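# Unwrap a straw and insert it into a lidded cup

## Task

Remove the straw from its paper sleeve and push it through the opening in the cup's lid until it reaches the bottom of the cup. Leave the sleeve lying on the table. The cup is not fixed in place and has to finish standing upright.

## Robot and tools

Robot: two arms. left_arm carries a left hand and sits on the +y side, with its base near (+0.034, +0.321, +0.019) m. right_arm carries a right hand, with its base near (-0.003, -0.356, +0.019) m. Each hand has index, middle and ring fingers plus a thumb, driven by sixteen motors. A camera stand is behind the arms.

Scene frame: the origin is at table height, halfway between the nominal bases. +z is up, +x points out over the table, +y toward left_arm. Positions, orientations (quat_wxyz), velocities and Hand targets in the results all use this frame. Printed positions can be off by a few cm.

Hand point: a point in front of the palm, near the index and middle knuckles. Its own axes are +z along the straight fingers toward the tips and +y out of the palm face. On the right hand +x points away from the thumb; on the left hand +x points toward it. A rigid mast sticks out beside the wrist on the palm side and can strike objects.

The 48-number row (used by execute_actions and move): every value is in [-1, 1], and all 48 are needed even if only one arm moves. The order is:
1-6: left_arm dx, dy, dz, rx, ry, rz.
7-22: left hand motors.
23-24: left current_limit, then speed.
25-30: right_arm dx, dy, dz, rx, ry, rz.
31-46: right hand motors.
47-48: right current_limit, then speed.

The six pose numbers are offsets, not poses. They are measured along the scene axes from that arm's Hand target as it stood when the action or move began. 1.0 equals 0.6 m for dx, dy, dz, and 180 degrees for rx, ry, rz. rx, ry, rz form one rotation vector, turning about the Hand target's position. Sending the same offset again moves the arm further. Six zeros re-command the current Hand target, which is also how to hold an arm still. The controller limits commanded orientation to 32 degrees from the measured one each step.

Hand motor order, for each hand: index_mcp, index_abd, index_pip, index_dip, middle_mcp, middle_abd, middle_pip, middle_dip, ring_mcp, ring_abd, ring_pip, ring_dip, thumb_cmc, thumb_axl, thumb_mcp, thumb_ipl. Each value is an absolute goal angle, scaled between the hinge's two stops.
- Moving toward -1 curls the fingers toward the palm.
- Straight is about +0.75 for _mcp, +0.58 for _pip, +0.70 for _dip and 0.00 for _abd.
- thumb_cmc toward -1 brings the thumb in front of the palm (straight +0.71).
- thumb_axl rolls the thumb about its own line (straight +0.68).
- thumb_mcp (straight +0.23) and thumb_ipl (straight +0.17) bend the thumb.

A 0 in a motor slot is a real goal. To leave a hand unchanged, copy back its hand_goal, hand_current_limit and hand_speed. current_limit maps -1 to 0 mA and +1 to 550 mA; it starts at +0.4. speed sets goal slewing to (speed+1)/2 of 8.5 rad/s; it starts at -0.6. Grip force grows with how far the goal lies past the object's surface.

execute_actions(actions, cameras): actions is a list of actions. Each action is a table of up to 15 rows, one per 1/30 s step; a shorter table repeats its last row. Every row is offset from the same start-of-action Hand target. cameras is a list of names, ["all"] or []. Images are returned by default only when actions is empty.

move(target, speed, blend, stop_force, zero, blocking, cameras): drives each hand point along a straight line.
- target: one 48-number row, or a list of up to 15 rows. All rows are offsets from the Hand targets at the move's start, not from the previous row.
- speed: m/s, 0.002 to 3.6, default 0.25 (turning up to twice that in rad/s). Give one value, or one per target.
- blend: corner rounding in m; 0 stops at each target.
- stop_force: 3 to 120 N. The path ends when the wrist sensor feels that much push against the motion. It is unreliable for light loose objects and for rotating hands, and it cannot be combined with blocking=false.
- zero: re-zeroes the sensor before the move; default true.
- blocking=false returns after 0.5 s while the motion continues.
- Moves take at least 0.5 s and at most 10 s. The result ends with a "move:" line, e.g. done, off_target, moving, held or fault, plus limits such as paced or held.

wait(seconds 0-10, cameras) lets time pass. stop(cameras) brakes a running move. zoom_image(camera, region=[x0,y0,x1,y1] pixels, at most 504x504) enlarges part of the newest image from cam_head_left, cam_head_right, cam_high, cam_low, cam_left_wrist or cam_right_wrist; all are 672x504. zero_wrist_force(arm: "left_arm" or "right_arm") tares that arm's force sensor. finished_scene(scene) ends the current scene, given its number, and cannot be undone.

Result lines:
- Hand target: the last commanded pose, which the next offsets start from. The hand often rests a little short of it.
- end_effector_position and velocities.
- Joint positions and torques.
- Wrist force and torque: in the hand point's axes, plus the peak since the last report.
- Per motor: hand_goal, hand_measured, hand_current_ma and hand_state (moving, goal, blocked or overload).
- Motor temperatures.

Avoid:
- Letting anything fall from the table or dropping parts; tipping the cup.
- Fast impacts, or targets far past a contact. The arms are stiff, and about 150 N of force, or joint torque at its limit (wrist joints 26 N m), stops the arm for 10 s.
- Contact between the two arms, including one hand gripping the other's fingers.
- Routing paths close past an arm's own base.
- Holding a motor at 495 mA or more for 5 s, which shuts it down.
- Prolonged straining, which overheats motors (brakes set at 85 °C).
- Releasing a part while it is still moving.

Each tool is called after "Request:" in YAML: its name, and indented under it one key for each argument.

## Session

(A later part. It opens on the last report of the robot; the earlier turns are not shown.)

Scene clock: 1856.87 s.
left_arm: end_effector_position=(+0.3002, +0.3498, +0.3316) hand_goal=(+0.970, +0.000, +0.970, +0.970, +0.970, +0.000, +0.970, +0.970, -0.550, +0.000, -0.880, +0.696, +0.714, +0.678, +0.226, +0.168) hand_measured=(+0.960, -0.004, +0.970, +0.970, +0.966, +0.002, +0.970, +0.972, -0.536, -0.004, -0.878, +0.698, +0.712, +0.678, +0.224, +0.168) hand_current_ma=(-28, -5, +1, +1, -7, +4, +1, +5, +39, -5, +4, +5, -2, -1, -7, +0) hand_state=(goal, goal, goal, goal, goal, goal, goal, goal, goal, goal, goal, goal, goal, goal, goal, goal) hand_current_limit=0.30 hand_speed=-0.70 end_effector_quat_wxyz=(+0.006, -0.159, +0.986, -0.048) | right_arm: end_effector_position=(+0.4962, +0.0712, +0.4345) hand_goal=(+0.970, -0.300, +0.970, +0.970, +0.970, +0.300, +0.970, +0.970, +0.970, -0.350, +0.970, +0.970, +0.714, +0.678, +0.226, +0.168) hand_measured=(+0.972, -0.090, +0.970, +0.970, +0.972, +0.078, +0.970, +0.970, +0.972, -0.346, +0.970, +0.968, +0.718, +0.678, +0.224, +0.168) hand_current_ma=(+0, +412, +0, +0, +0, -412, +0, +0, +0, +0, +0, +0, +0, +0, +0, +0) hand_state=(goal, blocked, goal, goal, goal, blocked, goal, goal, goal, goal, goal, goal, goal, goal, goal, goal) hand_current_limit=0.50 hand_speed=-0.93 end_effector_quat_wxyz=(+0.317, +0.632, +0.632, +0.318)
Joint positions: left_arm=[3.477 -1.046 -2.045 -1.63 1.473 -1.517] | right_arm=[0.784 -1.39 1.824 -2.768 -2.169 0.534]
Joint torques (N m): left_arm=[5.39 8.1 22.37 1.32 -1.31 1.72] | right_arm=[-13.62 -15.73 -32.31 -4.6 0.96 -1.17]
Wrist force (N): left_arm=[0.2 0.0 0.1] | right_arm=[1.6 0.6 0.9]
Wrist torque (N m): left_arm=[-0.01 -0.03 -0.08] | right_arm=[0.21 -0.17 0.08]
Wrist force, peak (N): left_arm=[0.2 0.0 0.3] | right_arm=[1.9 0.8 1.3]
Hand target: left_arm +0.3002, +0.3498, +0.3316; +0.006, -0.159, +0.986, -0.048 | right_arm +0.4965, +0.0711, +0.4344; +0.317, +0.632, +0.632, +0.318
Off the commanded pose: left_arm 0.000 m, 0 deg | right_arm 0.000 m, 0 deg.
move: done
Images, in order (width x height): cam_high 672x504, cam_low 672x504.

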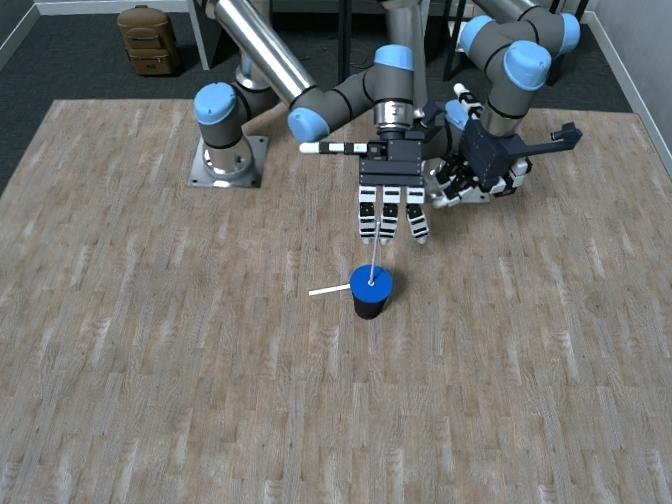

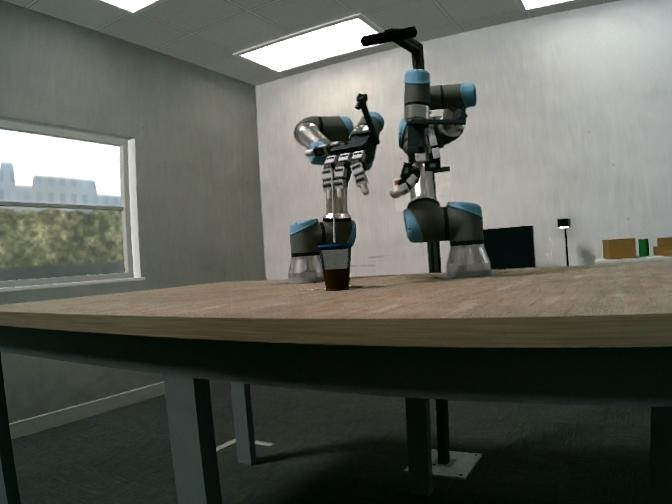

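Request:
move:
  target: [0,0,0,0,0,0,0.97,0,0.97,0.97,0.97,0,0.97,0.97,-0.55,0,-0.88,0.696,0.714,0.678,0.226,0.168,0.3,-0.7,0.0023,0,0,0,0,0,0.97,-0.3,0.97,0.97,0.97,0.3,0.97,0.97,0.97,-0.35,0.97,0.97,0.714,0.678,0.226,0.168,0.5,-0.93]
  speed: 0.02

Request:
move:
  target: [0,0,0,0,0,0,0.97,0,0.97,0.97,0.97,0,0.97,0.97,-0.55,0,-0.88,0.696,0.714,0.678,0.226,0.168,0.3,-0.7,0,0,-0.04,0,0,0,0.97,-0.3,0.97,0.97,0.97,0.3,0.97,0.97,0.97,-0.35,0.97,0.97,0.714,0.678,0.226,0.168,0.5,-0.93]
  speed: 0.015
  stop_force: 3
  cameras: ["cam_high","cam_low"]

Request:
zoom_image:
  camera: "cam_low"
  region: [300, 190, 370, 300]

Request:
zoom_image:
  camera: "cam_high"
  region: [335, 220, 415, 310]

Scene clock: 1863.13 s.
left_arm: end_effector_position=(+0.3002, +0.3498, +0.3316) hand_goal=(+0.970, +0.000, +0.970, +0.970, +0.970, +0.000, +0.970, +0.970, -0.550, +0.000, -0.880, +0.696, +0.714, +0.678, +0.226, +0.168) hand_measured=(+0.960, -0.004, +0.970, +0.970, +0.966, +0.002, +0.970, +0.972, -0.536, -0.004, -0.878, +0.698, +0.712, +0.678, +0.224, +0.168) hand_current_ma=(-28, -5, +1, +1, -7, +4, +1, +5, +39, -5, +4, +5, -2, -1, -7, +0) hand_state=(goal, goal, goal, goal, goal, goal, goal, goal, goal, goal, goal, goal, goal, goal, goal, goal) hand_current_limit=0.30 hand_speed=-0.70 end_effector_quat_wxyz=(+0.006, -0.159, +0.986, -0.048) | right_arm: end_effector_position=(+0.4978, +0.0711, +0.4344) hand_goal=(+0.970, -0.300, +0.970, +0.970, +0.970, +0.300, +0.970, +0.970, +0.970, -0.350, +0.970, +0.970, +0.714, +0.678, +0.226, +0.168) hand_measured=(+0.972, -0.090, +0.970, +0.970, +0.972, +0.078, +0.970, +0.970, +0.972, -0.346, +0.970, +0.968, +0.718, +0.678, +0.224, +0.168) hand_current_ma=(+0, +412, +0, +0, +0, -412, +0, +0, +0, +0, +0, +0, +0, +0, +0, +0) hand_state=(goal, blocked, goal, goal, goal, blocked, goal, goal, goal, goal, goal, goal, goal, goal, goal, goal) hand_current_limit=0.50 hand_speed=-0.93 end_effector_quat_wxyz=(+0.317, +0.632, +0.632, +0.318)
Joint positions: left_arm=[3.477 -1.046 -2.045 -1.63 1.473 -1.517] | right_arm=[0.781 -1.388 1.822 -2.77 -2.168 0.532]
Joint torques (N m): left_arm=[5.86 8.68 21.74 1.65 -1.14 1.69] | right_arm=[-13.53 -15.46 -31 -4.55 1.31 -1.5]
Wrist force (N): left_arm=[0.1 -0.1 0.1] | right_arm=[1.8 0.4 0.9]
Wrist torque (N m): left_arm=[-0.03 -0.03 -0.07] | right_arm=[0.18 -0.20 0.09]
Wrist force, peak (N): left_arm=[0.0 0.1 0.4] | right_arm=[2.1 0.3 1.2]
Hand target: left_arm +0.3002, +0.3498, +0.3316; +0.006, -0.159, +0.986, -0.048 | right_arm +0.4979, +0.0711, +0.4344; +0.317, +0.632, +0.632, +0.318
Off the commanded pose: left_arm 0.000 m, 0 deg | right_arm 0.000 m, 0 deg.
move: done

Scene clock: 1865.77 s.
left_arm: end_effector_position=(+0.3002, +0.3498, +0.3316) hand_goal=(+0.970, +0.000, +0.970, +0.970, +0.970, +0.000, +0.970, +0.970, -0.550, +0.000, -0.880, +0.696, +0.714, +0.678, +0.226, +0.168) hand_measured=(+0.960, -0.004, +0.970, +0.970, +0.966, +0.002, +0.970, +0.972, -0.536, -0.004, -0.878, +0.698, +0.712, +0.678, +0.224, +0.168) hand_current_ma=(-28, -5, +1, +1, -7, +4, +1, +5, +39, -5, +4, +5, -2, -1, -7, +0) hand_state=(goal, goal, goal, goal, goal, goal, goal, goal, goal, goal, goal, goal, goal, goal, goal, goal) hand_current_limit=0.30 hand_speed=-0.70 end_effector_quat_wxyz=(+0.006, -0.159, +0.986, -0.048) | right_arm: end_effector_position=(+0.4979, +0.0711, +0.4104) hand_goal=(+0.970, -0.300, +0.970, +0.970, +0.970, +0.300, +0.970, +0.970, +0.970, -0.350, +0.970, +0.970, +0.714, +0.678, +0.226, +0.168) hand_measured=(+0.972, -0.122, +0.972, +0.970, +0.970, +0.108, +0.972, +0.970, +0.972, -0.346, +0.970, +0.968, +0.718, +0.678, +0.224, +0.168) hand_current_ma=(+0, +349, +0, +0, +0, -406, +0, +0, +0, +0, +0, +0, +0, +0, +0, +0) hand_state=(goal, blocked, goal, goal, goal, blocked, goal, goal, goal, goal, goal, goal, goal, goal, goal, goal) hand_current_limit=0.50 hand_speed=-0.93 end_effector_quat_wxyz=(+0.317, +0.632, +0.632, +0.318)
Joint positions: left_arm=[3.477 -1.046 -2.045 -1.63 1.473 -1.517] | right_arm=[0.781 -1.361 1.858 -2.832 -2.168 0.531]
Joint torques (N m): left_arm=[4.2 8.1 21.8 1.66 -1.09 1.97] | right_arm=[-12.7 -15.46 -10.22 -4.68 0.38 -1.38]
Wrist force (N): left_arm=[0.1 0.0 0.0] | right_arm=[2.1 0.3 1.0]
Wrist torque (N m): left_arm=[0.00 -0.02 -0.09] | right_arm=[0.11 -0.23 0.10]
Wrist force, peak (N): left_arm=[0.0 0.3 0.2] | right_arm=[1.9 1.8 0.2]
Hand target: left_arm +0.3002, +0.3498, +0.3316; +0.006, -0.159, +0.986, -0.048 | right_arm +0.4979, +0.0711, +0.4104; +0.317, +0.632, +0.632, +0.318
Off the commanded pose: left_arm 0.000 m, 0 deg | right_arm 0.000 m, 0 deg.
move: done
Images, in order (width x height): cam_high 672x504, cam_low 672x504.

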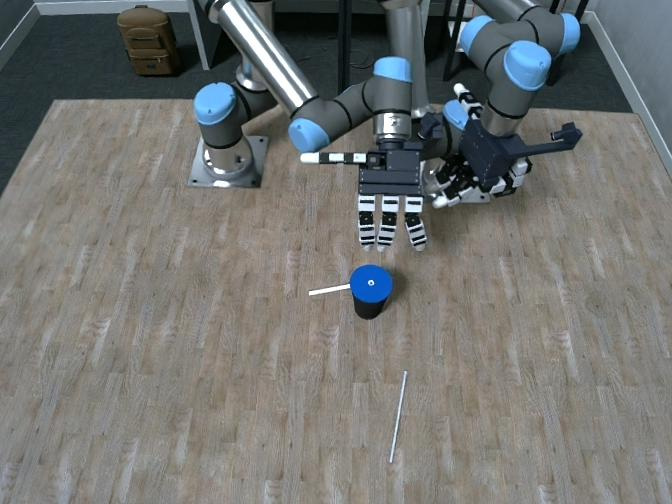

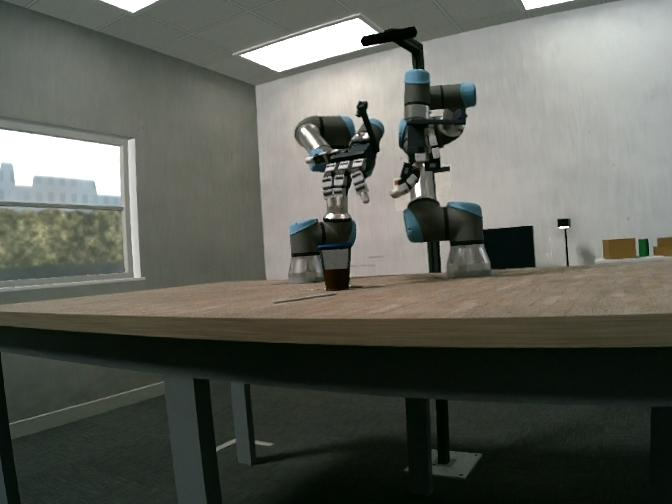

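Scaled by 4.582 from the camera's 672x504 image, which has a finer 960x720 frame.

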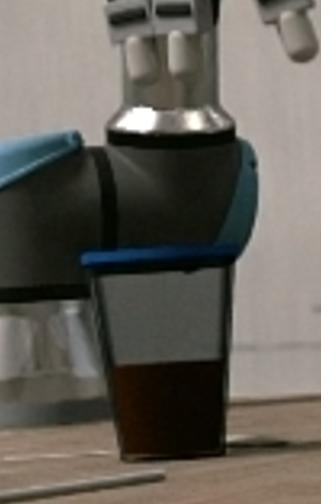

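Scaled by 5.600 from the camera's 672x504 image, which has a finer 960x720 frame.

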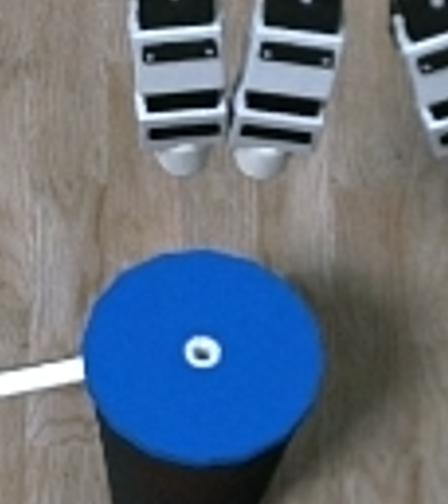

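Request:
move:
  target:
    - [0,0,0,0,0,0,0.97,0,0.97,0.97,0.97,0,0.97,0.97,-0.55,0,-0.88,0.696,0.714,0.678,0.226,0.168,0.3,-0.7,0,0,0.12,0,0,0,0.97,-0.3,0.97,0.97,0.97,0.3,0.97,0.97,0.97,-0.35,0.97,0.97,0.714,0.678,0.226,0.168,0.1,-0.8]
    - [0,0,0,0,0,0,0.97,0,0.97,0.97,0.97,0,0.97,0.97,-0.55,0,-0.88,0.696,0.714,0.678,0.226,0.168,0.3,-0.7,-0.08,-0.45,0.12,0,0,0,0.97,0.12,0.97,0.97,0.97,-0.12,0.97,0.97,0.97,-0.35,0.97,0.97,0.714,0.678,0.226,0.168,0.3,-0.6]
  speed: 0.15

Request:
move:
  target: [0,0,0,0,0,0,0.97,0,0.97,0.97,0.97,0,0.97,0.97,-0.55,0,-0.88,0.696,0.714,0.678,0.226,0.168,0.3,-0.7,0,0,0,0.398,0.399,-0.375,0.97,0.12,0.97,0.97,0.97,-0.12,0.97,0.97,0.97,-0.35,0.97,0.97,0.714,0.678,0.226,0.168,0.3,-0.6]
  speed: 0.3

Request:
move:
  target: [0,0,0,0,0,0,0.97,0,0.97,0.97,0.97,0,0.97,0.97,-0.55,0,-0.88,0.696,0.714,0.678,0.226,0.168,0.3,-0.7,0,0,0,0,0,-0.542,0.97,0.12,0.97,0.97,0.97,-0.12,0.97,0.97,0.97,-0.35,0.97,0.97,0.714,0.678,0.226,0.168,0.3,-0.6]
  speed: 0.3
  cameras: ["cam_high","cam_head_left"]

Request:
zoom_image:
  camera: "cam_high"
  region: [360, 360, 460, 480]

Scene clock: 1926.53 s.
left_arm: end_effector_position=(+0.3002, +0.3498, +0.3316) hand_goal=(+0.970, +0.000, +0.970, +0.970, +0.970, +0.000, +0.970, +0.970, -0.550, +0.000, -0.880, +0.696, +0.714, +0.678, +0.226, +0.168) hand_measured=(+0.960, -0.004, +0.970, +0.970, +0.966, +0.002, +0.970, +0.972, -0.536, -0.004, -0.878, +0.698, +0.712, +0.678, +0.224, +0.168) hand_current_ma=(-28, -5, +1, +1, -7, +4, +1, +5, +39, -5, +4, +5, -2, -1, -7, +0) hand_state=(goal, goal, goal, goal, goal, goal, goal, goal, goal, goal, goal, goal, goal, goal, goal, goal) hand_current_limit=0.30 hand_speed=-0.70 end_effector_quat_wxyz=(+0.006, -0.159, +0.986, -0.048) | right_arm: end_effector_position=(+0.4499, -0.1989, +0.4824) hand_goal=(+0.970, +0.120, +0.970, +0.970, +0.970, -0.120, +0.970, +0.970, +0.970, -0.350, +0.970, +0.970, +0.714, +0.678, +0.226, +0.168) hand_measured=(+0.972, +0.116, +0.972, +0.970, +0.972, -0.116, +0.972, +0.970, +0.972, -0.346, +0.970, +0.968, +0.718, +0.678, +0.224, +0.168) hand_current_ma=(+0, +0, +0, +0, +0, +0, +0, +0, +0, +0, +0, +0, +0, +0, +0, +0) hand_state=(goal, goal, goal, goal, goal, goal, goal, goal, goal, goal, goal, goal, goal, goal, goal, goal) hand_current_limit=0.30 hand_speed=-0.60 end_effector_quat_wxyz=(+0.317, +0.632, +0.632, +0.318)
Joint positions: left_arm=[3.477 -1.046 -2.045 -1.63 1.473 -1.517] | right_arm=[0.2 -2.043 2.269 -2.719 -1.727 0.119]
Joint torques (N m): left_arm=[4.31 7.54 21.64 1.75 -1.06 1.51] | right_arm=[-13.9 -15.6 -11.95 -0.63 1.64 -1.45]
Wrist force (N): left_arm=[0.1 0.1 0.3] | right_arm=[1.9 0.5 0.8]
Wrist torque (N m): left_arm=[-0.01 -0.02 -0.08] | right_arm=[0.12 -0.29 0.03]
Wrist force, peak (N): left_arm=[0.1 -0.1 0.4] | right_arm=[2.6 0.4 1.0]
Hand target: left_arm +0.3002, +0.3498, +0.3316; +0.006, -0.159, +0.986, -0.048 | right_arm +0.4499, -0.1989, +0.4824; +0.317, +0.632, +0.632, +0.318
Off the commanded pose: left_arm 0.000 m, 0 deg | right_arm 0.000 m, 0 deg.
move: done

Scene clock: 1930.80 s.
left_arm: end_effector_position=(+0.3002, +0.3498, +0.3316) hand_goal=(+0.970, +0.000, +0.970, +0.970, +0.970, +0.000, +0.970, +0.970, -0.550, +0.000, -0.880, +0.696, +0.714, +0.678, +0.226, +0.168) hand_measured=(+0.960, -0.004, +0.970, +0.970, +0.966, +0.002, +0.970, +0.972, -0.536, -0.004, -0.878, +0.698, +0.712, +0.678, +0.224, +0.168) hand_current_ma=(-28, -5, +1, +1, -7, +4, +1, +5, +39, -5, +4, +5, -2, -1, -7, +0) hand_state=(goal, goal, goal, goal, goal, goal, goal, goal, goal, goal, goal, goal, goal, goal, goal, goal) hand_current_limit=0.30 hand_speed=-0.70 end_effector_quat_wxyz=(+0.006, -0.159, +0.986, -0.048) | right_arm: end_effector_position=(+0.4499, -0.1989, +0.4824) hand_goal=(+0.970, +0.120, +0.970, +0.970, +0.970, -0.120, +0.970, +0.970, +0.970, -0.350, +0.970, +0.970, +0.714, +0.678, +0.226, +0.168) hand_measured=(+0.964, +0.118, +0.970, +0.970, +0.964, -0.116, +0.970, +0.970, +0.964, -0.346, +0.970, +0.968, +0.710, +0.678, +0.224, +0.168) hand_current_ma=(-1, +0, +0, +0, -1, +0, +0, +0, -1, +0, +0, +0, +0, +0, +0, +0) hand_state=(goal, goal, goal, goal, goal, goal, goal, goal, goal, goal, goal, goal, goal, goal, goal, goal) hand_current_limit=0.30 hand_speed=-0.60 end_effector_quat_wxyz=(-0.342, +0.940, +0.001, +0.001)
Joint positions: left_arm=[3.477 -1.046 -2.045 -1.63 1.473 -1.517] | right_arm=[-0.122 -1.596 1.293 -1.164 -0.879 1.406]
Joint torques (N m): left_arm=[5.08 7.94 20.43 1.59 -1.09 1.64] | right_arm=[-12.13 -6.12 -31.1 -0.06 2.69 1.63]
Wrist force (N): left_arm=[0.1 0.1 0.1] | right_arm=[-0.1 -1.6 0.9]
Wrist torque (N m): left_arm=[0.00 -0.02 -0.09] | right_arm=[-0.61 0.15 -0.07]
Wrist force, peak (N): left_arm=[0.0 0.0 0.4] | right_arm=[1.2 -2.3 1.4]
Hand target: left_arm +0.3002, +0.3498, +0.3316; +0.006, -0.159, +0.986, -0.048 | right_arm +0.4499, -0.1989, +0.4824; -0.342, +0.940, +0.001, +0.000
Off the commanded pose: left_arm 0.000 m, 0 deg | right_arm 0.000 m, 0 deg.
move: done

Scene clock: 1934.43 s.
left_arm: end_effector_position=(+0.3002, +0.3498, +0.3316) hand_goal=(+0.970, +0.000, +0.970, +0.970, +0.970, +0.000, +0.970, +0.970, -0.550, +0.000, -0.880, +0.696, +0.714, +0.678, +0.226, +0.168) hand_measured=(+0.960, -0.004, +0.970, +0.970, +0.966, +0.002, +0.970, +0.972, -0.536, -0.004, -0.878, +0.698, +0.712, +0.678, +0.224, +0.168) hand_current_ma=(-28, -5, +1, +1, -7, +4, +1, +5, +39, -5, +4, +5, -2, -1, -7, +0) hand_state=(goal, goal, goal, goal, goal, goal, goal, goal, goal, goal, goal, goal, goal, goal, goal, goal) hand_current_limit=0.30 hand_speed=-0.70 end_effector_quat_wxyz=(+0.006, -0.159, +0.986, -0.048) | right_arm: end_effector_position=(+0.4499, -0.1989, +0.4824) hand_goal=(+0.970, +0.120, +0.970, +0.970, +0.970, -0.120, +0.970, +0.970, +0.970, -0.350, +0.970, +0.970, +0.714, +0.678, +0.226, +0.168) hand_measured=(+0.964, +0.118, +0.970, +0.970, +0.964, -0.116, +0.970, +0.970, +0.964, -0.346, +0.970, +0.968, +0.710, +0.678, +0.224, +0.168) hand_current_ma=(-1, +0, +0, +0, -1, +0, +0, +0, -1, +0, +0, +0, +0, +0, +0, +0) hand_state=(goal, goal, goal, goal, goal, goal, goal, goal, goal, goal, goal, goal, goal, goal, goal, goal) hand_current_limit=0.30 hand_speed=-0.60 end_effector_quat_wxyz=(+0.225, -0.620, +0.706, -0.258)
Joint positions: left_arm=[3.477 -1.046 -2.045 -1.63 1.473 -1.517] | right_arm=[0.036 -1.79 1.654 -2.127 -1.676 3.266]
Joint torques (N m): left_arm=[4.12 7.47 20.97 1.73 -1.16 1.79] | right_arm=[14.09 0.18 -33.74 -0.44 -1.31 1.41]
Wrist force (N): left_arm=[0.1 0.0 0.1] | right_arm=[0.4 -1.6 0.8]
Wrist torque (N m): left_arm=[-0.01 -0.02 -0.08] | right_arm=[-0.62 0.00 -0.08]
Wrist force, peak (N): left_arm=[0.2 -0.2 0.1] | right_arm=[0.1 -2.5 1.3]
Hand target: left_arm +0.3002, +0.3498, +0.3316; +0.006, -0.159, +0.986, -0.048 | right_arm +0.4499, -0.1989, +0.4824; +0.225, -0.620, +0.706, -0.258
Off the commanded pose: left_arm 0.000 m, 0 deg | right_arm 0.000 m, 0 deg.
move: done
Images, in order (width x height): cam_head_left 672x504, cam_high 672x504.

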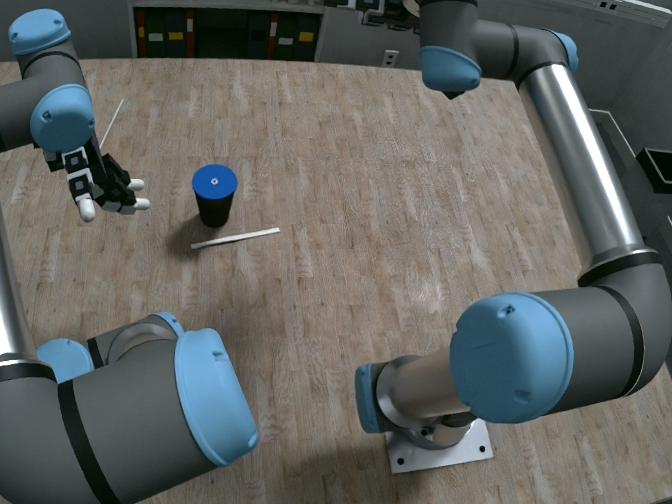

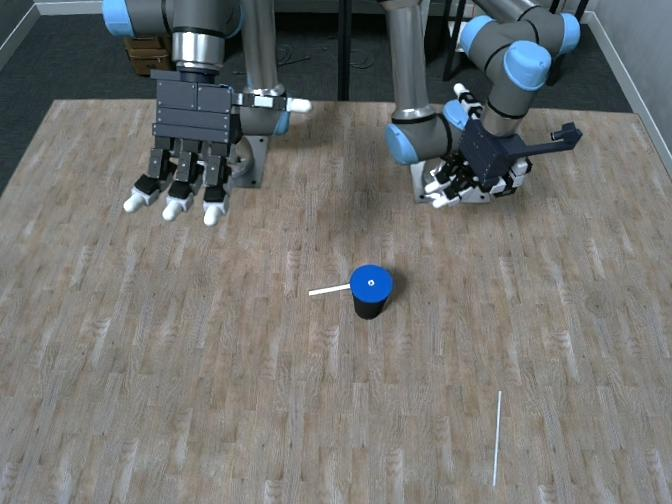

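Scaled by 4.200 from the camera's 672x504 image, which has a finer 960x720 frame.

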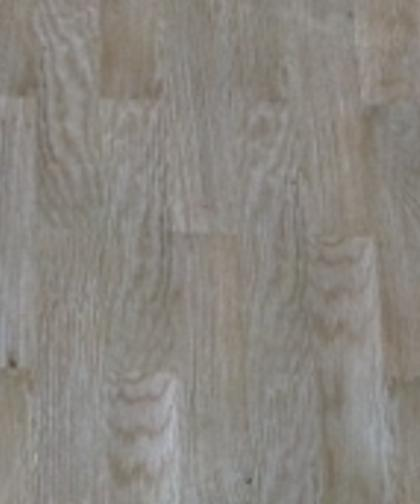

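Request:
wait:
  seconds: 0.3
  cameras: ["cam_high"]

Request:
zoom_image:
  camera: "cam_high"
  region: [400, 330, 600, 500]

Scene clock: 1937.27 s.
left_arm: end_effector_position=(+0.3002, +0.3498, +0.3316) hand_goal=(+0.970, +0.000, +0.970, +0.970, +0.970, +0.000, +0.970, +0.970, -0.550, +0.000, -0.880, +0.696, +0.714, +0.678, +0.226, +0.168) hand_measured=(+0.960, -0.004, +0.970, +0.970, +0.966, +0.002, +0.970, +0.972, -0.536, -0.004, -0.878, +0.698, +0.712, +0.678, +0.224, +0.168) hand_current_ma=(-28, -5, +1, +1, -7, +4, +1, +5, +39, -5, +4, +5, -2, -1, -7, +0) hand_state=(goal, goal, goal, goal, goal, goal, goal, goal, goal, goal, goal, goal, goal, goal, goal, goal) hand_current_limit=0.30 hand_speed=-0.70 end_effector_quat_wxyz=(+0.006, -0.159, +0.986, -0.048) | right_arm: end_effector_position=(+0.4499, -0.1989, +0.4824) hand_goal=(+0.970, +0.120, +0.970, +0.970, +0.970, -0.120, +0.970, +0.970, +0.970, -0.350, +0.970, +0.970, +0.714, +0.678, +0.226, +0.168) hand_measured=(+0.964, +0.118, +0.970, +0.970, +0.964, -0.116, +0.970, +0.970, +0.964, -0.346, +0.970, +0.968, +0.710, +0.678, +0.224, +0.168) hand_current_ma=(-1, +0, +0, +0, -1, +0, +0, +0, -1, +0, +0, +0, +0, +0, +0, +0) hand_state=(goal, goal, goal, goal, goal, goal, goal, goal, goal, goal, goal, goal, goal, goal, goal, goal) hand_current_limit=0.30 hand_speed=-0.60 end_effector_quat_wxyz=(+0.225, -0.620, +0.706, -0.258)
Joint positions: left_arm=[3.477 -1.046 -2.045 -1.63 1.473 -1.517] | right_arm=[0.036 -1.79 1.654 -2.127 -1.677 3.266]
Joint torques (N m): left_arm=[5.25 6.89 21.44 1.56 -0.99 1.79] | right_arm=[12.25 -0.01 -34.1 -0.95 -1.44 1.62]
Wrist force (N): left_arm=[0.1 0.1 0.1] | right_arm=[0.1 -1.7 1.0]
Wrist torque (N m): left_arm=[0.00 -0.03 -0.08] | right_arm=[-0.64 0.03 -0.11]
Wrist force, peak (N): left_arm=[0.3 0.0 0.2] | right_arm=[0.1 -1.8 1.2]
Hand target: left_arm +0.3002, +0.3498, +0.3316; +0.006, -0.159, +0.986, -0.048 | right_arm +0.4499, -0.1989, +0.4824; +0.225, -0.620, +0.706, -0.258
Off the commanded pose: left_arm 0.000 m, 0 deg | right_arm 0.000 m, 0 deg.
wait: 0.30 s; at rest from the start
Images, in order (width x height): cam_high 672x504.

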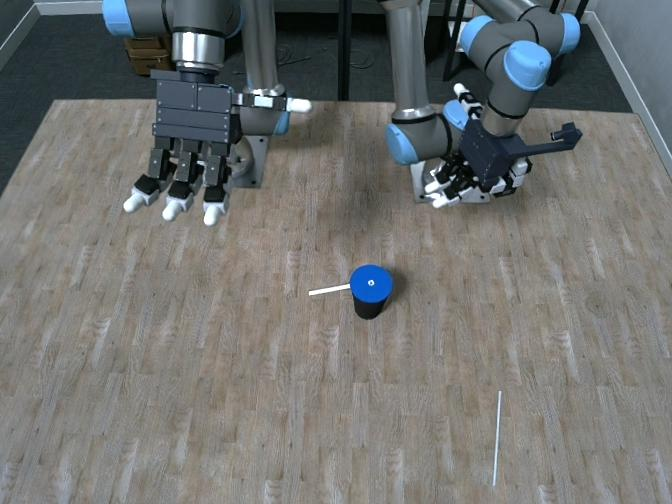

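Scaled by 2.520 from the camera's 672x504 image, which has a finer 960x720 frame.

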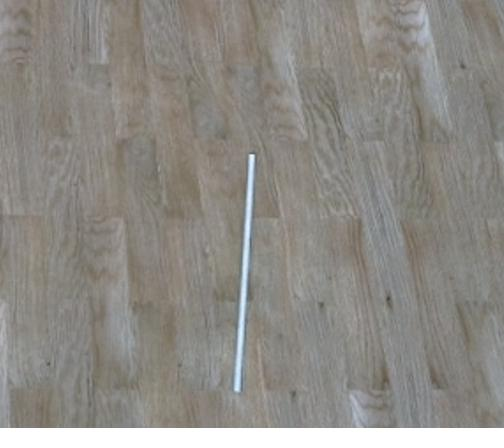

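Request:
move:
  target: [0.5,0.077,-0.35,-0.1427,-0.137,0.272,0.97,0.25,0.97,0.97,0.97,-0.25,0.97,0.97,0.97,-0.35,0.97,0.97,0.714,0.678,0.226,0.168,0.5,-0.4,0,0,0,0,0,0,0.97,0.12,0.97,0.97,0.97,-0.12,0.97,0.97,0.97,-0.35,0.97,0.97,0.714,0.678,0.226,0.168,0.3,-0.6]
  speed: 0.15
  cameras: ["cam_high","cam_head_left","cam_head_right"]

Request:
zoom_image:
  camera: "cam_high"
  region: [420, 290, 560, 430]

Request:
zoom_image:
  camera: "cam_head_left"
  region: [60, 70, 200, 210]

Scene clock: 1984.30 s.
left_arm: end_effector_position=(+0.6001, +0.3960, +0.1216) hand_goal=(+0.970, +0.250, +0.970, +0.970, +0.970, -0.250, +0.970, +0.970, +0.970, -0.350, +0.970, +0.970, +0.714, +0.678, +0.226, +0.168) hand_measured=(+0.960, +0.246, +0.970, +0.970, +0.964, -0.246, +0.970, +0.972, +0.958, -0.346, +0.964, +0.968, +0.710, +0.678, +0.224, +0.168) hand_current_ma=(-28, -8, +0, +1, -15, +6, +0, +4, -32, +8, -15, -5, -7, -1, -7, +0) hand_state=(goal, goal, goal, goal, goal, goal, goal, goal, goal, goal, goal, goal, goal, goal, goal, goal) hand_current_limit=0.50 hand_speed=-0.40 end_effector_quat_wxyz=(+0.193, -0.531, +0.775, -0.283) end_effector_velocity=(+0.001, +0.000, +0.000) end_effector_angular_velocity=(-0.002, -0.001, +0.005) | right_arm: end_effector_position=(+0.4499, -0.1989, +0.4824) hand_goal=(+0.970, +0.120, +0.970, +0.970, +0.970, -0.120, +0.970, +0.970, +0.970, -0.350, +0.970, +0.970, +0.714, +0.678, +0.226, +0.168) hand_measured=(+0.964, +0.118, +0.970, +0.970, +0.964, -0.116, +0.970, +0.970, +0.964, -0.346, +0.970, +0.968, +0.710, +0.678, +0.224, +0.168) hand_current_ma=(-1, +0, +0, +0, -1, +0, +0, +0, -1, +0, +0, +0, +0, +0, +0, +0) hand_state=(goal, goal, goal, goal, goal, goal, goal, goal, goal, goal, goal, goal, goal, goal, goal, goal) hand_current_limit=0.30 hand_speed=-0.60 end_effector_quat_wxyz=(+0.225, -0.620, +0.706, -0.258)
Joint positions: left_arm=[3.616 -1.889 -2.048 -0.284 1.05 -2.393] | right_arm=[0.036 -1.79 1.654 -2.127 -1.677 3.266]
Joint velocities: left_arm=[0 -0.002 0.001 0.004 0 -0.006] | right_arm=[within noise]
Joint torques (N m): left_arm=[-9.59 27.63 24 5.77 -0.02 -1.68] | right_arm=[13.27 -0.31 -33.84 -0.87 -1.36 1.57]
Wrist force (N): left_arm=[0.3 0.8 0.2] | right_arm=[0.1 -1.6 1.0]
Wrist torque (N m): left_arm=[-0.09 -0.01 -0.01] | right_arm=[-0.63 0.03 -0.10]
Wrist force, peak (N): left_arm=[0.1 1.1 0.3] | right_arm=[0.1 -1.9 1.2]
Hand target: left_arm +0.6002, +0.3960, +0.1216; +0.194, -0.531, +0.775, -0.283 | right_arm +0.4499, -0.1989, +0.4824; +0.225, -0.620, +0.706, -0.258
Off the commanded pose: left_arm 0.000 m, 0 deg | right_arm 0.000 m, 0 deg.
move: done
Images, in order (width x height): cam_head_left 672x504, cam_head_right 672x504, cam_high 672x504.

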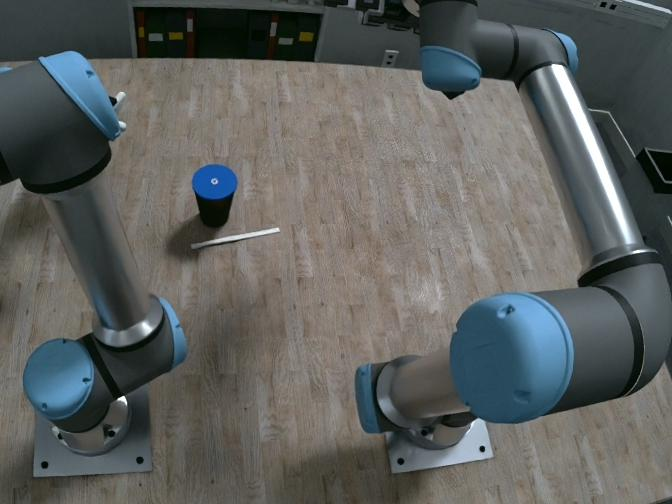

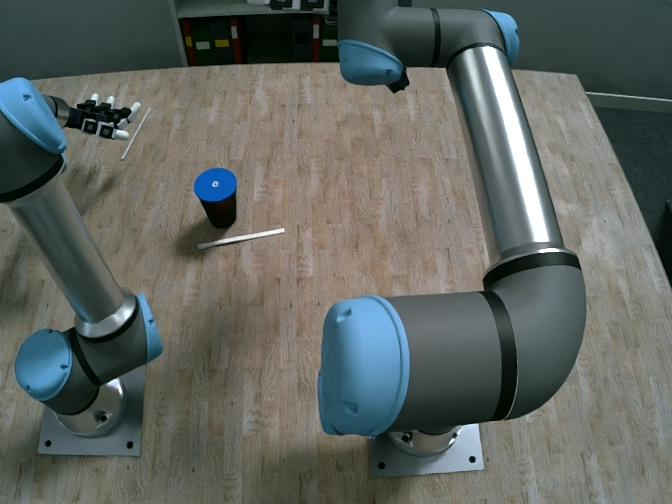

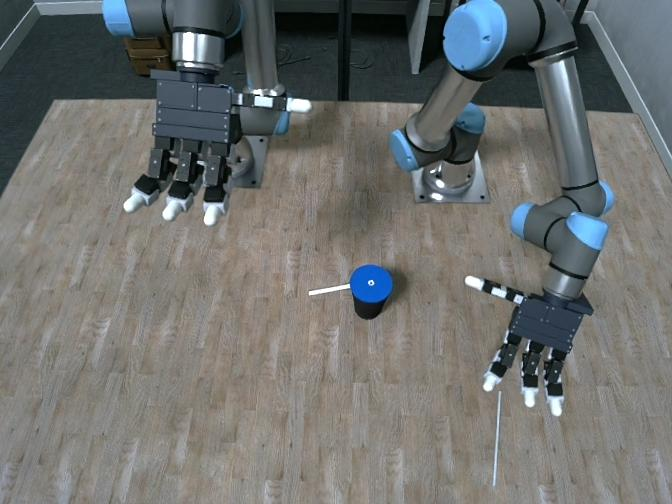

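Scaled by 3.600 from the camera's 672x504 image, which has a finer 960x720 frame.

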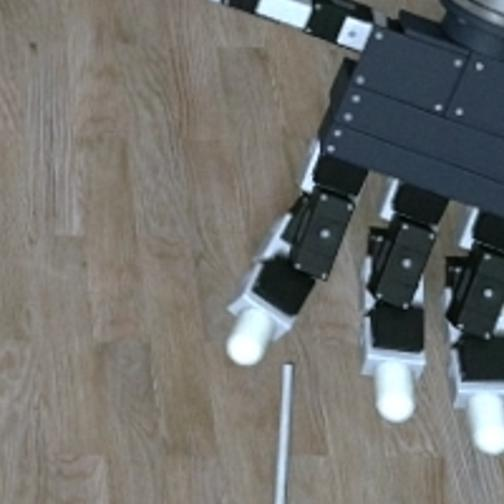

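Scaled by 3.600 from the camera's 672x504 image, which has a finer 960x720 frame.

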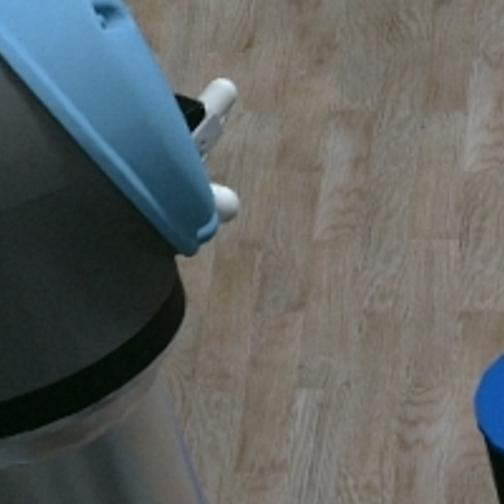

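Request:
move:
  target: [-0.035,-0.01,-0.155,0,0,0.06,0.97,0.25,0.97,0.97,0.97,-0.25,0.97,0.97,0.97,-0.35,0.97,0.97,0.714,0.678,0.226,0.168,0.5,-0.4,0,0,0,0,0,0,0.97,0.12,0.97,0.97,0.97,-0.12,0.97,0.97,0.97,-0.35,0.97,0.97,0.714,0.678,0.226,0.168,0.3,-0.6]
  speed: 0.1
  cameras: ["cam_high","cam_head_right"]

Request:
zoom_image:
  camera: "cam_high"
  region: [430, 320, 570, 460]

Request:
zoom_image:
  camera: "cam_head_right"
  region: [60, 70, 180, 190]

Scene clock: 1997.47 s.
left_arm: end_effector_position=(+0.5792, +0.3900, +0.0287) hand_goal=(+0.970, +0.250, +0.970, +0.970, +0.970, -0.250, +0.970, +0.970, +0.970, -0.350, +0.970, +0.970, +0.714, +0.678, +0.226, +0.168) hand_measured=(+0.960, +0.246, +0.970, +0.970, +0.964, -0.246, +0.970, +0.972, +0.958, -0.346, +0.964, +0.968, +0.710, +0.678, +0.224, +0.168) hand_current_ma=(-28, -8, +0, +1, -16, +6, +0, +4, -32, +8, -15, -5, -7, -1, -7, +0) hand_state=(goal, goal, goal, goal, goal, goal, goal, goal, goal, goal, goal, goal, goal, goal, goal, goal) hand_current_limit=0.50 hand_speed=-0.40 end_effector_quat_wxyz=(+0.219, -0.601, +0.722, -0.263) | right_arm: end_effector_position=(+0.4499, -0.1989, +0.4824) hand_goal=(+0.970, +0.120, +0.970, +0.970, +0.970, -0.120, +0.970, +0.970, +0.970, -0.350, +0.970, +0.970, +0.714, +0.678, +0.226, +0.168) hand_measured=(+0.964, +0.118, +0.970, +0.970, +0.964, -0.116, +0.970, +0.970, +0.964, -0.346, +0.970, +0.968, +0.710, +0.678, +0.224, +0.168) hand_current_ma=(-1, +0, +0, +0, -1, +0, +0, +0, -1, +0, +0, +0, +0, +0, +0, +0) hand_state=(goal, goal, goal, goal, goal, goal, goal, goal, goal, goal, goal, goal, goal, goal, goal, goal) hand_current_limit=0.30 hand_speed=-0.60 end_effector_quat_wxyz=(+0.225, -0.620, +0.706, -0.258)
Joint positions: left_arm=[3.609 -2.066 -2.183 0.113 1.15 -2.581] | right_arm=[0.036 -1.79 1.654 -2.127 -1.677 3.266]
Joint torques (N m): left_arm=[-8.96 27.53 4.72 5.84 0.34 -1.63] | right_arm=[12.25 -0.37 -33.94 -0.88 -1.4 1.62]
Wrist force (N): left_arm=[0.5 0.9 0.1] | right_arm=[0.1 -1.7 0.9]
Wrist torque (N m): left_arm=[-0.05 -0.02 0.02] | right_arm=[-0.64 0.03 -0.10]
Wrist force, peak (N): left_arm=[0.3 1.3 0.6] | right_arm=[0.6 -2.0 0.9]
Hand target: left_arm +0.5792, +0.3900, +0.0286; +0.219, -0.601, +0.722, -0.263 | right_arm +0.4499, -0.1989, +0.4824; +0.225, -0.620, +0.706, -0.258
Off the commanded pose: left_arm 0.000 m, 0 deg | right_arm 0.000 m, 0 deg.
move: done
Images, in order (width x height): cam_head_right 672x504, cam_high 672x504.

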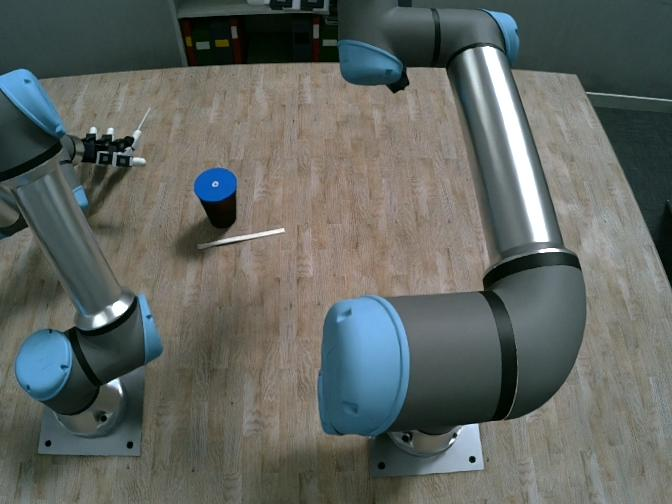

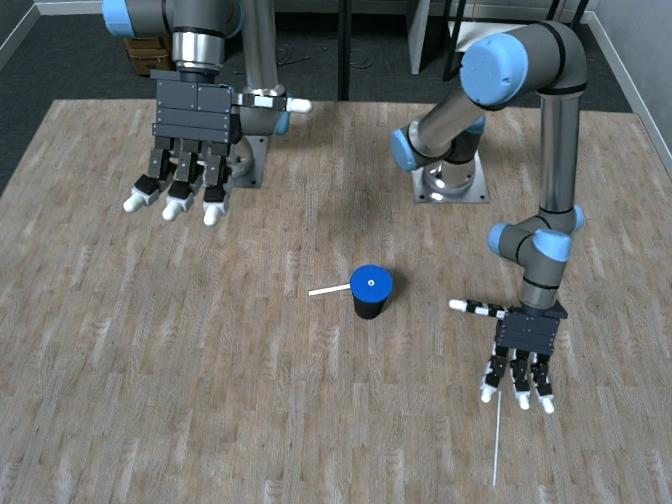

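Scaled by 3.600 from the camera's 672x504 image, which has a finer 960x720 frame.

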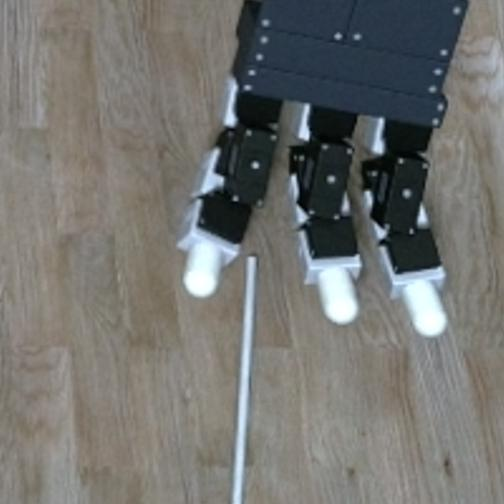

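Scaled by 4.200 from the camera's 672x504 image, which has a finer 960x720 frame.

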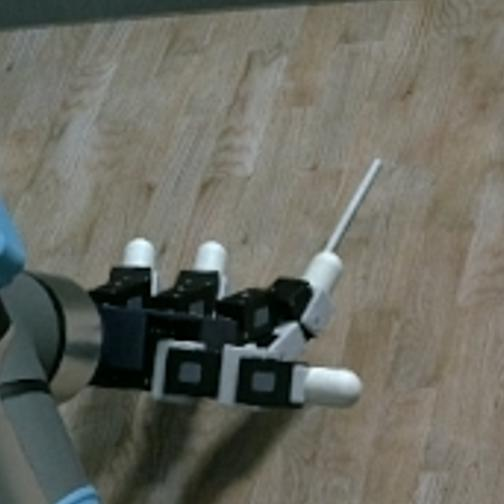

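Request:
move:
  target: [0.022,0.012,-0.055,0,0,-0.0139,0.97,0.25,0.97,0.97,0.97,-0.25,0.97,0.97,0.97,-0.35,0.97,0.97,0.714,0.678,0.226,0.168,0.5,-0.4,0,0,0,0,0,0,0.97,0.12,0.97,0.97,0.97,-0.12,0.97,0.97,0.97,-0.35,0.97,0.97,0.714,0.678,0.226,0.168,0.3,-0.6]
  speed: 0.05
  cameras: ["cam_high","cam_head_right"]

Request:
zoom_image:
  camera: "cam_high"
  region: [450, 350, 550, 450]

Request:
zoom_image:
  camera: "cam_head_right"
  region: [60, 70, 180, 190]

Scene clock: 2003.20 s.
left_arm: end_effector_position=(+0.5923, +0.3972, -0.0043) hand_goal=(+0.970, +0.250, +0.970, +0.970, +0.970, -0.250, +0.970, +0.970, +0.970, -0.350, +0.970, +0.970, +0.714, +0.678, +0.226, +0.168) hand_measured=(+0.960, +0.246, +0.970, +0.970, +0.964, -0.246, +0.970, +0.972, +0.958, -0.346, +0.964, +0.968, +0.710, +0.678, +0.224, +0.168) hand_current_ma=(-28, -7, +0, +1, -16, +6, +0, +4, -32, +8, -15, -5, -7, -1, -7, +0) hand_state=(goal, goal, goal, goal, goal, goal, goal, goal, goal, goal, goal, goal, goal, goal, goal, goal) hand_current_limit=0.50 hand_speed=-0.40 end_effector_quat_wxyz=(+0.214, -0.586, +0.735, -0.268) | right_arm: end_effector_position=(+0.4499, -0.1989, +0.4824) hand_goal=(+0.970, +0.120, +0.970, +0.970, +0.970, -0.120, +0.970, +0.970, +0.970, -0.350, +0.970, +0.970, +0.714, +0.678, +0.226, +0.168) hand_measured=(+0.964, +0.118, +0.970, +0.970, +0.964, -0.116, +0.970, +0.970, +0.964, -0.346, +0.970, +0.968, +0.710, +0.678, +0.224, +0.168) hand_current_ma=(-1, +0, +0, +0, -1, +0, +0, +0, -1, +0, +0, +0, +0, +0, +0, +0) hand_state=(goal, goal, goal, goal, goal, goal, goal, goal, goal, goal, goal, goal, goal, goal, goal, goal) hand_current_limit=0.30 hand_speed=-0.60 end_effector_quat_wxyz=(+0.225, -0.620, +0.706, -0.258)
Joint positions: left_arm=[3.614 -2.166 -2.139 0.15 1.124 -2.537] | right_arm=[0.036 -1.79 1.654 -2.127 -1.677 3.266]
Joint torques (N m): left_arm=[11.77 30.71 18.34 6.23 -2.35 1.69] | right_arm=[12.21 -0.05 -33.89 -0.93 -1.42 1.42]
Wrist force (N): left_arm=[0.0 0.8 0.1] | right_arm=[0.3 -1.4 1.1]
Wrist torque (N m): left_arm=[-0.07 0.02 -0.11] | right_arm=[-0.61 0.00 -0.09]
Wrist force, peak (N): left_arm=[0.2 1.0 0.5] | right_arm=[0.3 -1.9 1.0]
Hand target: left_arm +0.5924, +0.3972, -0.0044; +0.214, -0.586, +0.735, -0.268 | right_arm +0.4499, -0.1989, +0.4824; +0.225, -0.620, +0.706, -0.258
Off the commanded pose: left_arm 0.000 m, 0 deg | right_arm 0.000 m, 0 deg.
move: done
Images, in order (width x height): cam_head_right 672x504, cam_high 672x504.

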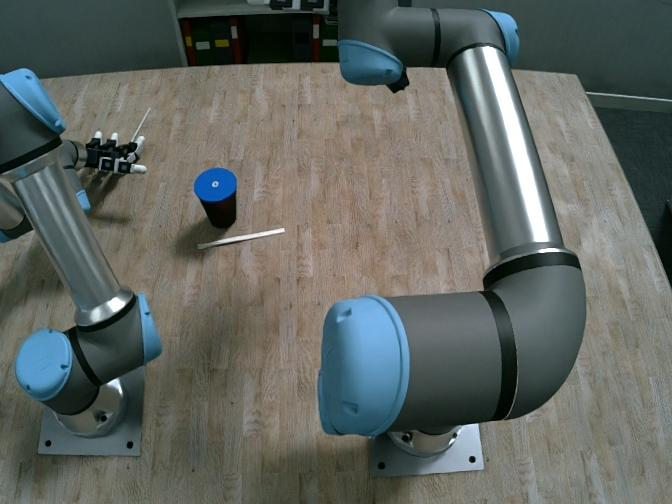

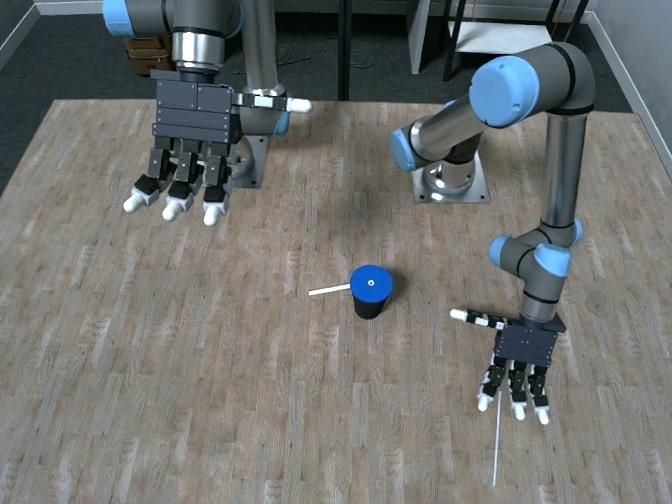

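Scaled by 5.040 from the camera's 672x504 image, which has a finer 960x720 frame.

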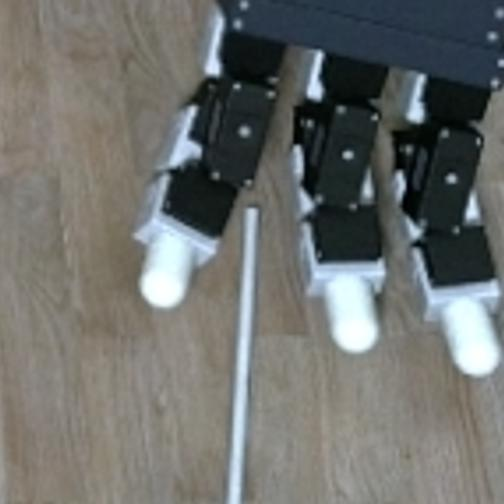

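Scaled by 4.200 from the camera's 672x504 image, which has a finer 960x720 frame.

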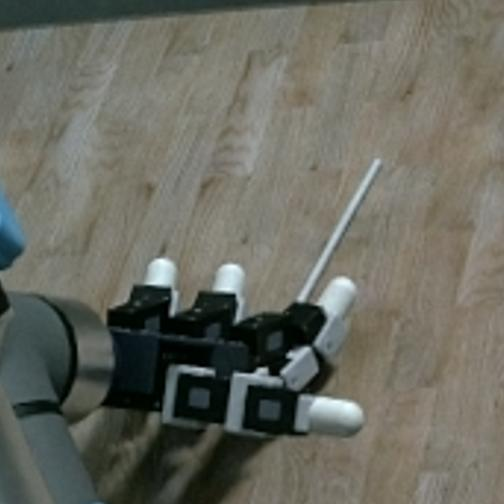

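Request:
move:
  target: [0.005,0.003,-0.05,0,0,0,0.97,0.25,0.97,0.97,0.97,-0.25,0.97,0.97,0.97,-0.35,0.97,0.97,0.714,0.678,0.226,0.168,0.5,-0.4,0,0,0,0,0,0,0.97,0.12,0.97,0.97,0.97,-0.12,0.97,0.97,0.97,-0.35,0.97,0.97,0.714,0.678,0.226,0.168,0.3,-0.6]
  speed: 0.012
  stop_force: 3
  cameras: ["cam_high","cam_head_right"]

Request:
zoom_image:
  camera: "cam_high"
  region: [450, 350, 550, 450]

Request:
zoom_image:
  camera: "cam_head_right"
  region: [60, 70, 180, 190]

Scene clock: 2012.37 s.
left_arm: end_effector_position=(+0.5935, +0.3979, -0.0156) hand_goal=(+0.970, +0.250, +0.970, +0.970, +0.970, -0.250, +0.970, +0.970, +0.970, -0.350, +0.970, +0.970, +0.714, +0.678, +0.226, +0.168) hand_measured=(+0.966, +0.246, +0.970, +0.970, +0.966, -0.246, +0.970, +0.972, +0.966, -0.346, +0.970, +0.968, +0.710, +0.678, +0.224, +0.168) hand_current_ma=(-9, -6, +0, +1, -9, +6, +0, +2, -8, +8, -1, -5, -8, -1, -7, +0) hand_state=(goal, goal, goal, goal, goal, goal, goal, goal, goal, goal, goal, goal, goal, goal, goal, goal) hand_current_limit=0.50 hand_speed=-0.40 end_effector_quat_wxyz=(+0.214, -0.586, +0.735, -0.268) | right_arm: end_effector_position=(+0.4499, -0.1989, +0.4824) hand_goal=(+0.970, +0.120, +0.970, +0.970, +0.970, -0.120, +0.970, +0.970, +0.970, -0.350, +0.970, +0.970, +0.714, +0.678, +0.226, +0.168) hand_measured=(+0.964, +0.118, +0.970, +0.970, +0.964, -0.116, +0.970, +0.970, +0.964, -0.346, +0.970, +0.968, +0.710, +0.678, +0.224, +0.168) hand_current_ma=(-1, +0, +0, +0, -1, +0, +0, +0, -1, +0, +0, +0, +0, +0, +0, +0) hand_state=(goal, goal, goal, goal, goal, goal, goal, goal, goal, goal, goal, goal, goal, goal, goal, goal) hand_current_limit=0.30 hand_speed=-0.60 end_effector_quat_wxyz=(+0.225, -0.620, +0.706, -0.258)
Joint positions: left_arm=[3.614 -2.196 -2.134 0.176 1.124 -2.537] | right_arm=[0.036 -1.79 1.654 -2.127 -1.677 3.266]
Joint torques (N m): left_arm=[4.71 46.2 0.89 0.38 -0.9 1.15] | right_arm=[12.93 -0.35 -34.15 -0.99 -1.19 1.36]
Wrist force (N): left_arm=[0.2 0.4 -0.2] | right_arm=[0.2 -1.5 0.7]
Wrist torque (N m): left_arm=[-0.03 -0.02 -0.09] | right_arm=[-0.61 0.02 -0.09]
Wrist force, peak (N): left_arm=[0.2 -0.4 -3.1] | right_arm=[0.2 -2.0 1.0]
Hand target: left_arm +0.5935, +0.3979, -0.0156; +0.214, -0.586, +0.735, -0.268 (not the last commanded pose) | right_arm +0.4499, -0.1989, +0.4824; +0.225, -0.620, +0.706, -0.258
Off the commanded pose: left_arm 0.019 m, 0 deg | right_arm 0.000 m, 0 deg.
move: contact (left_arm)
Images, in order (width x height): cam_head_right 672x504, cam_high 672x504.

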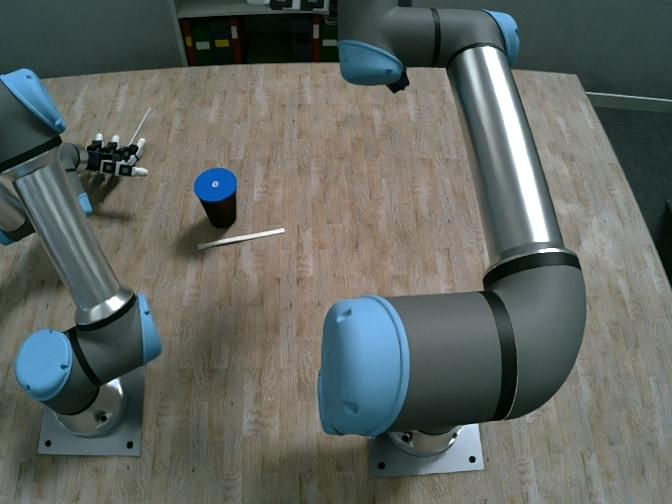

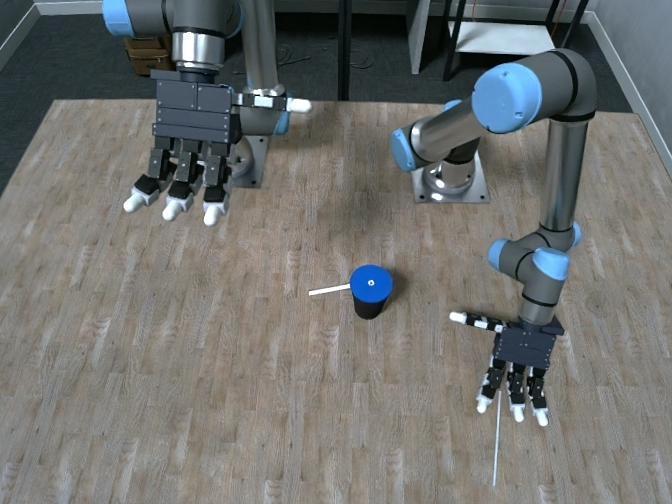

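Scaled by 5.040 from the camera's 672x504 image, which has a finer 960x720 frame.

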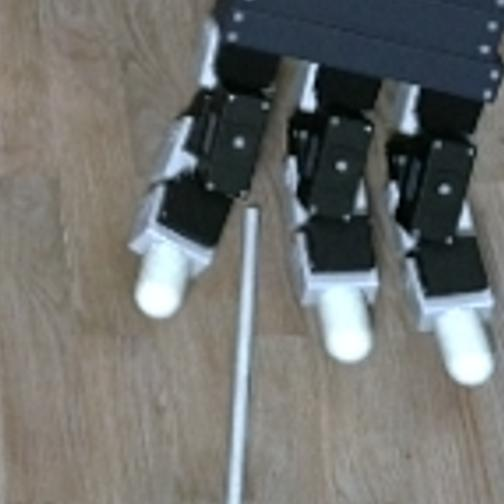

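Scaled by 4.200 from the camera's 672x504 image, which has a finer 960x720 frame.

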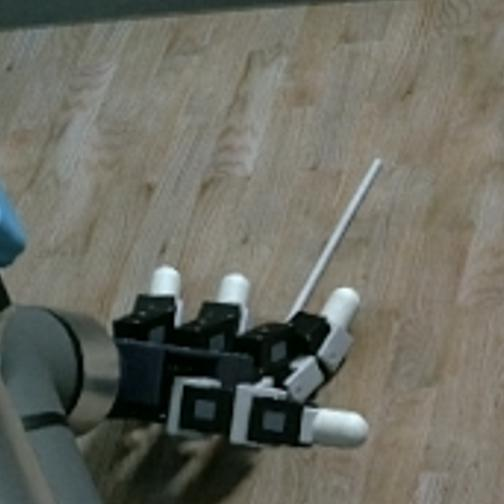

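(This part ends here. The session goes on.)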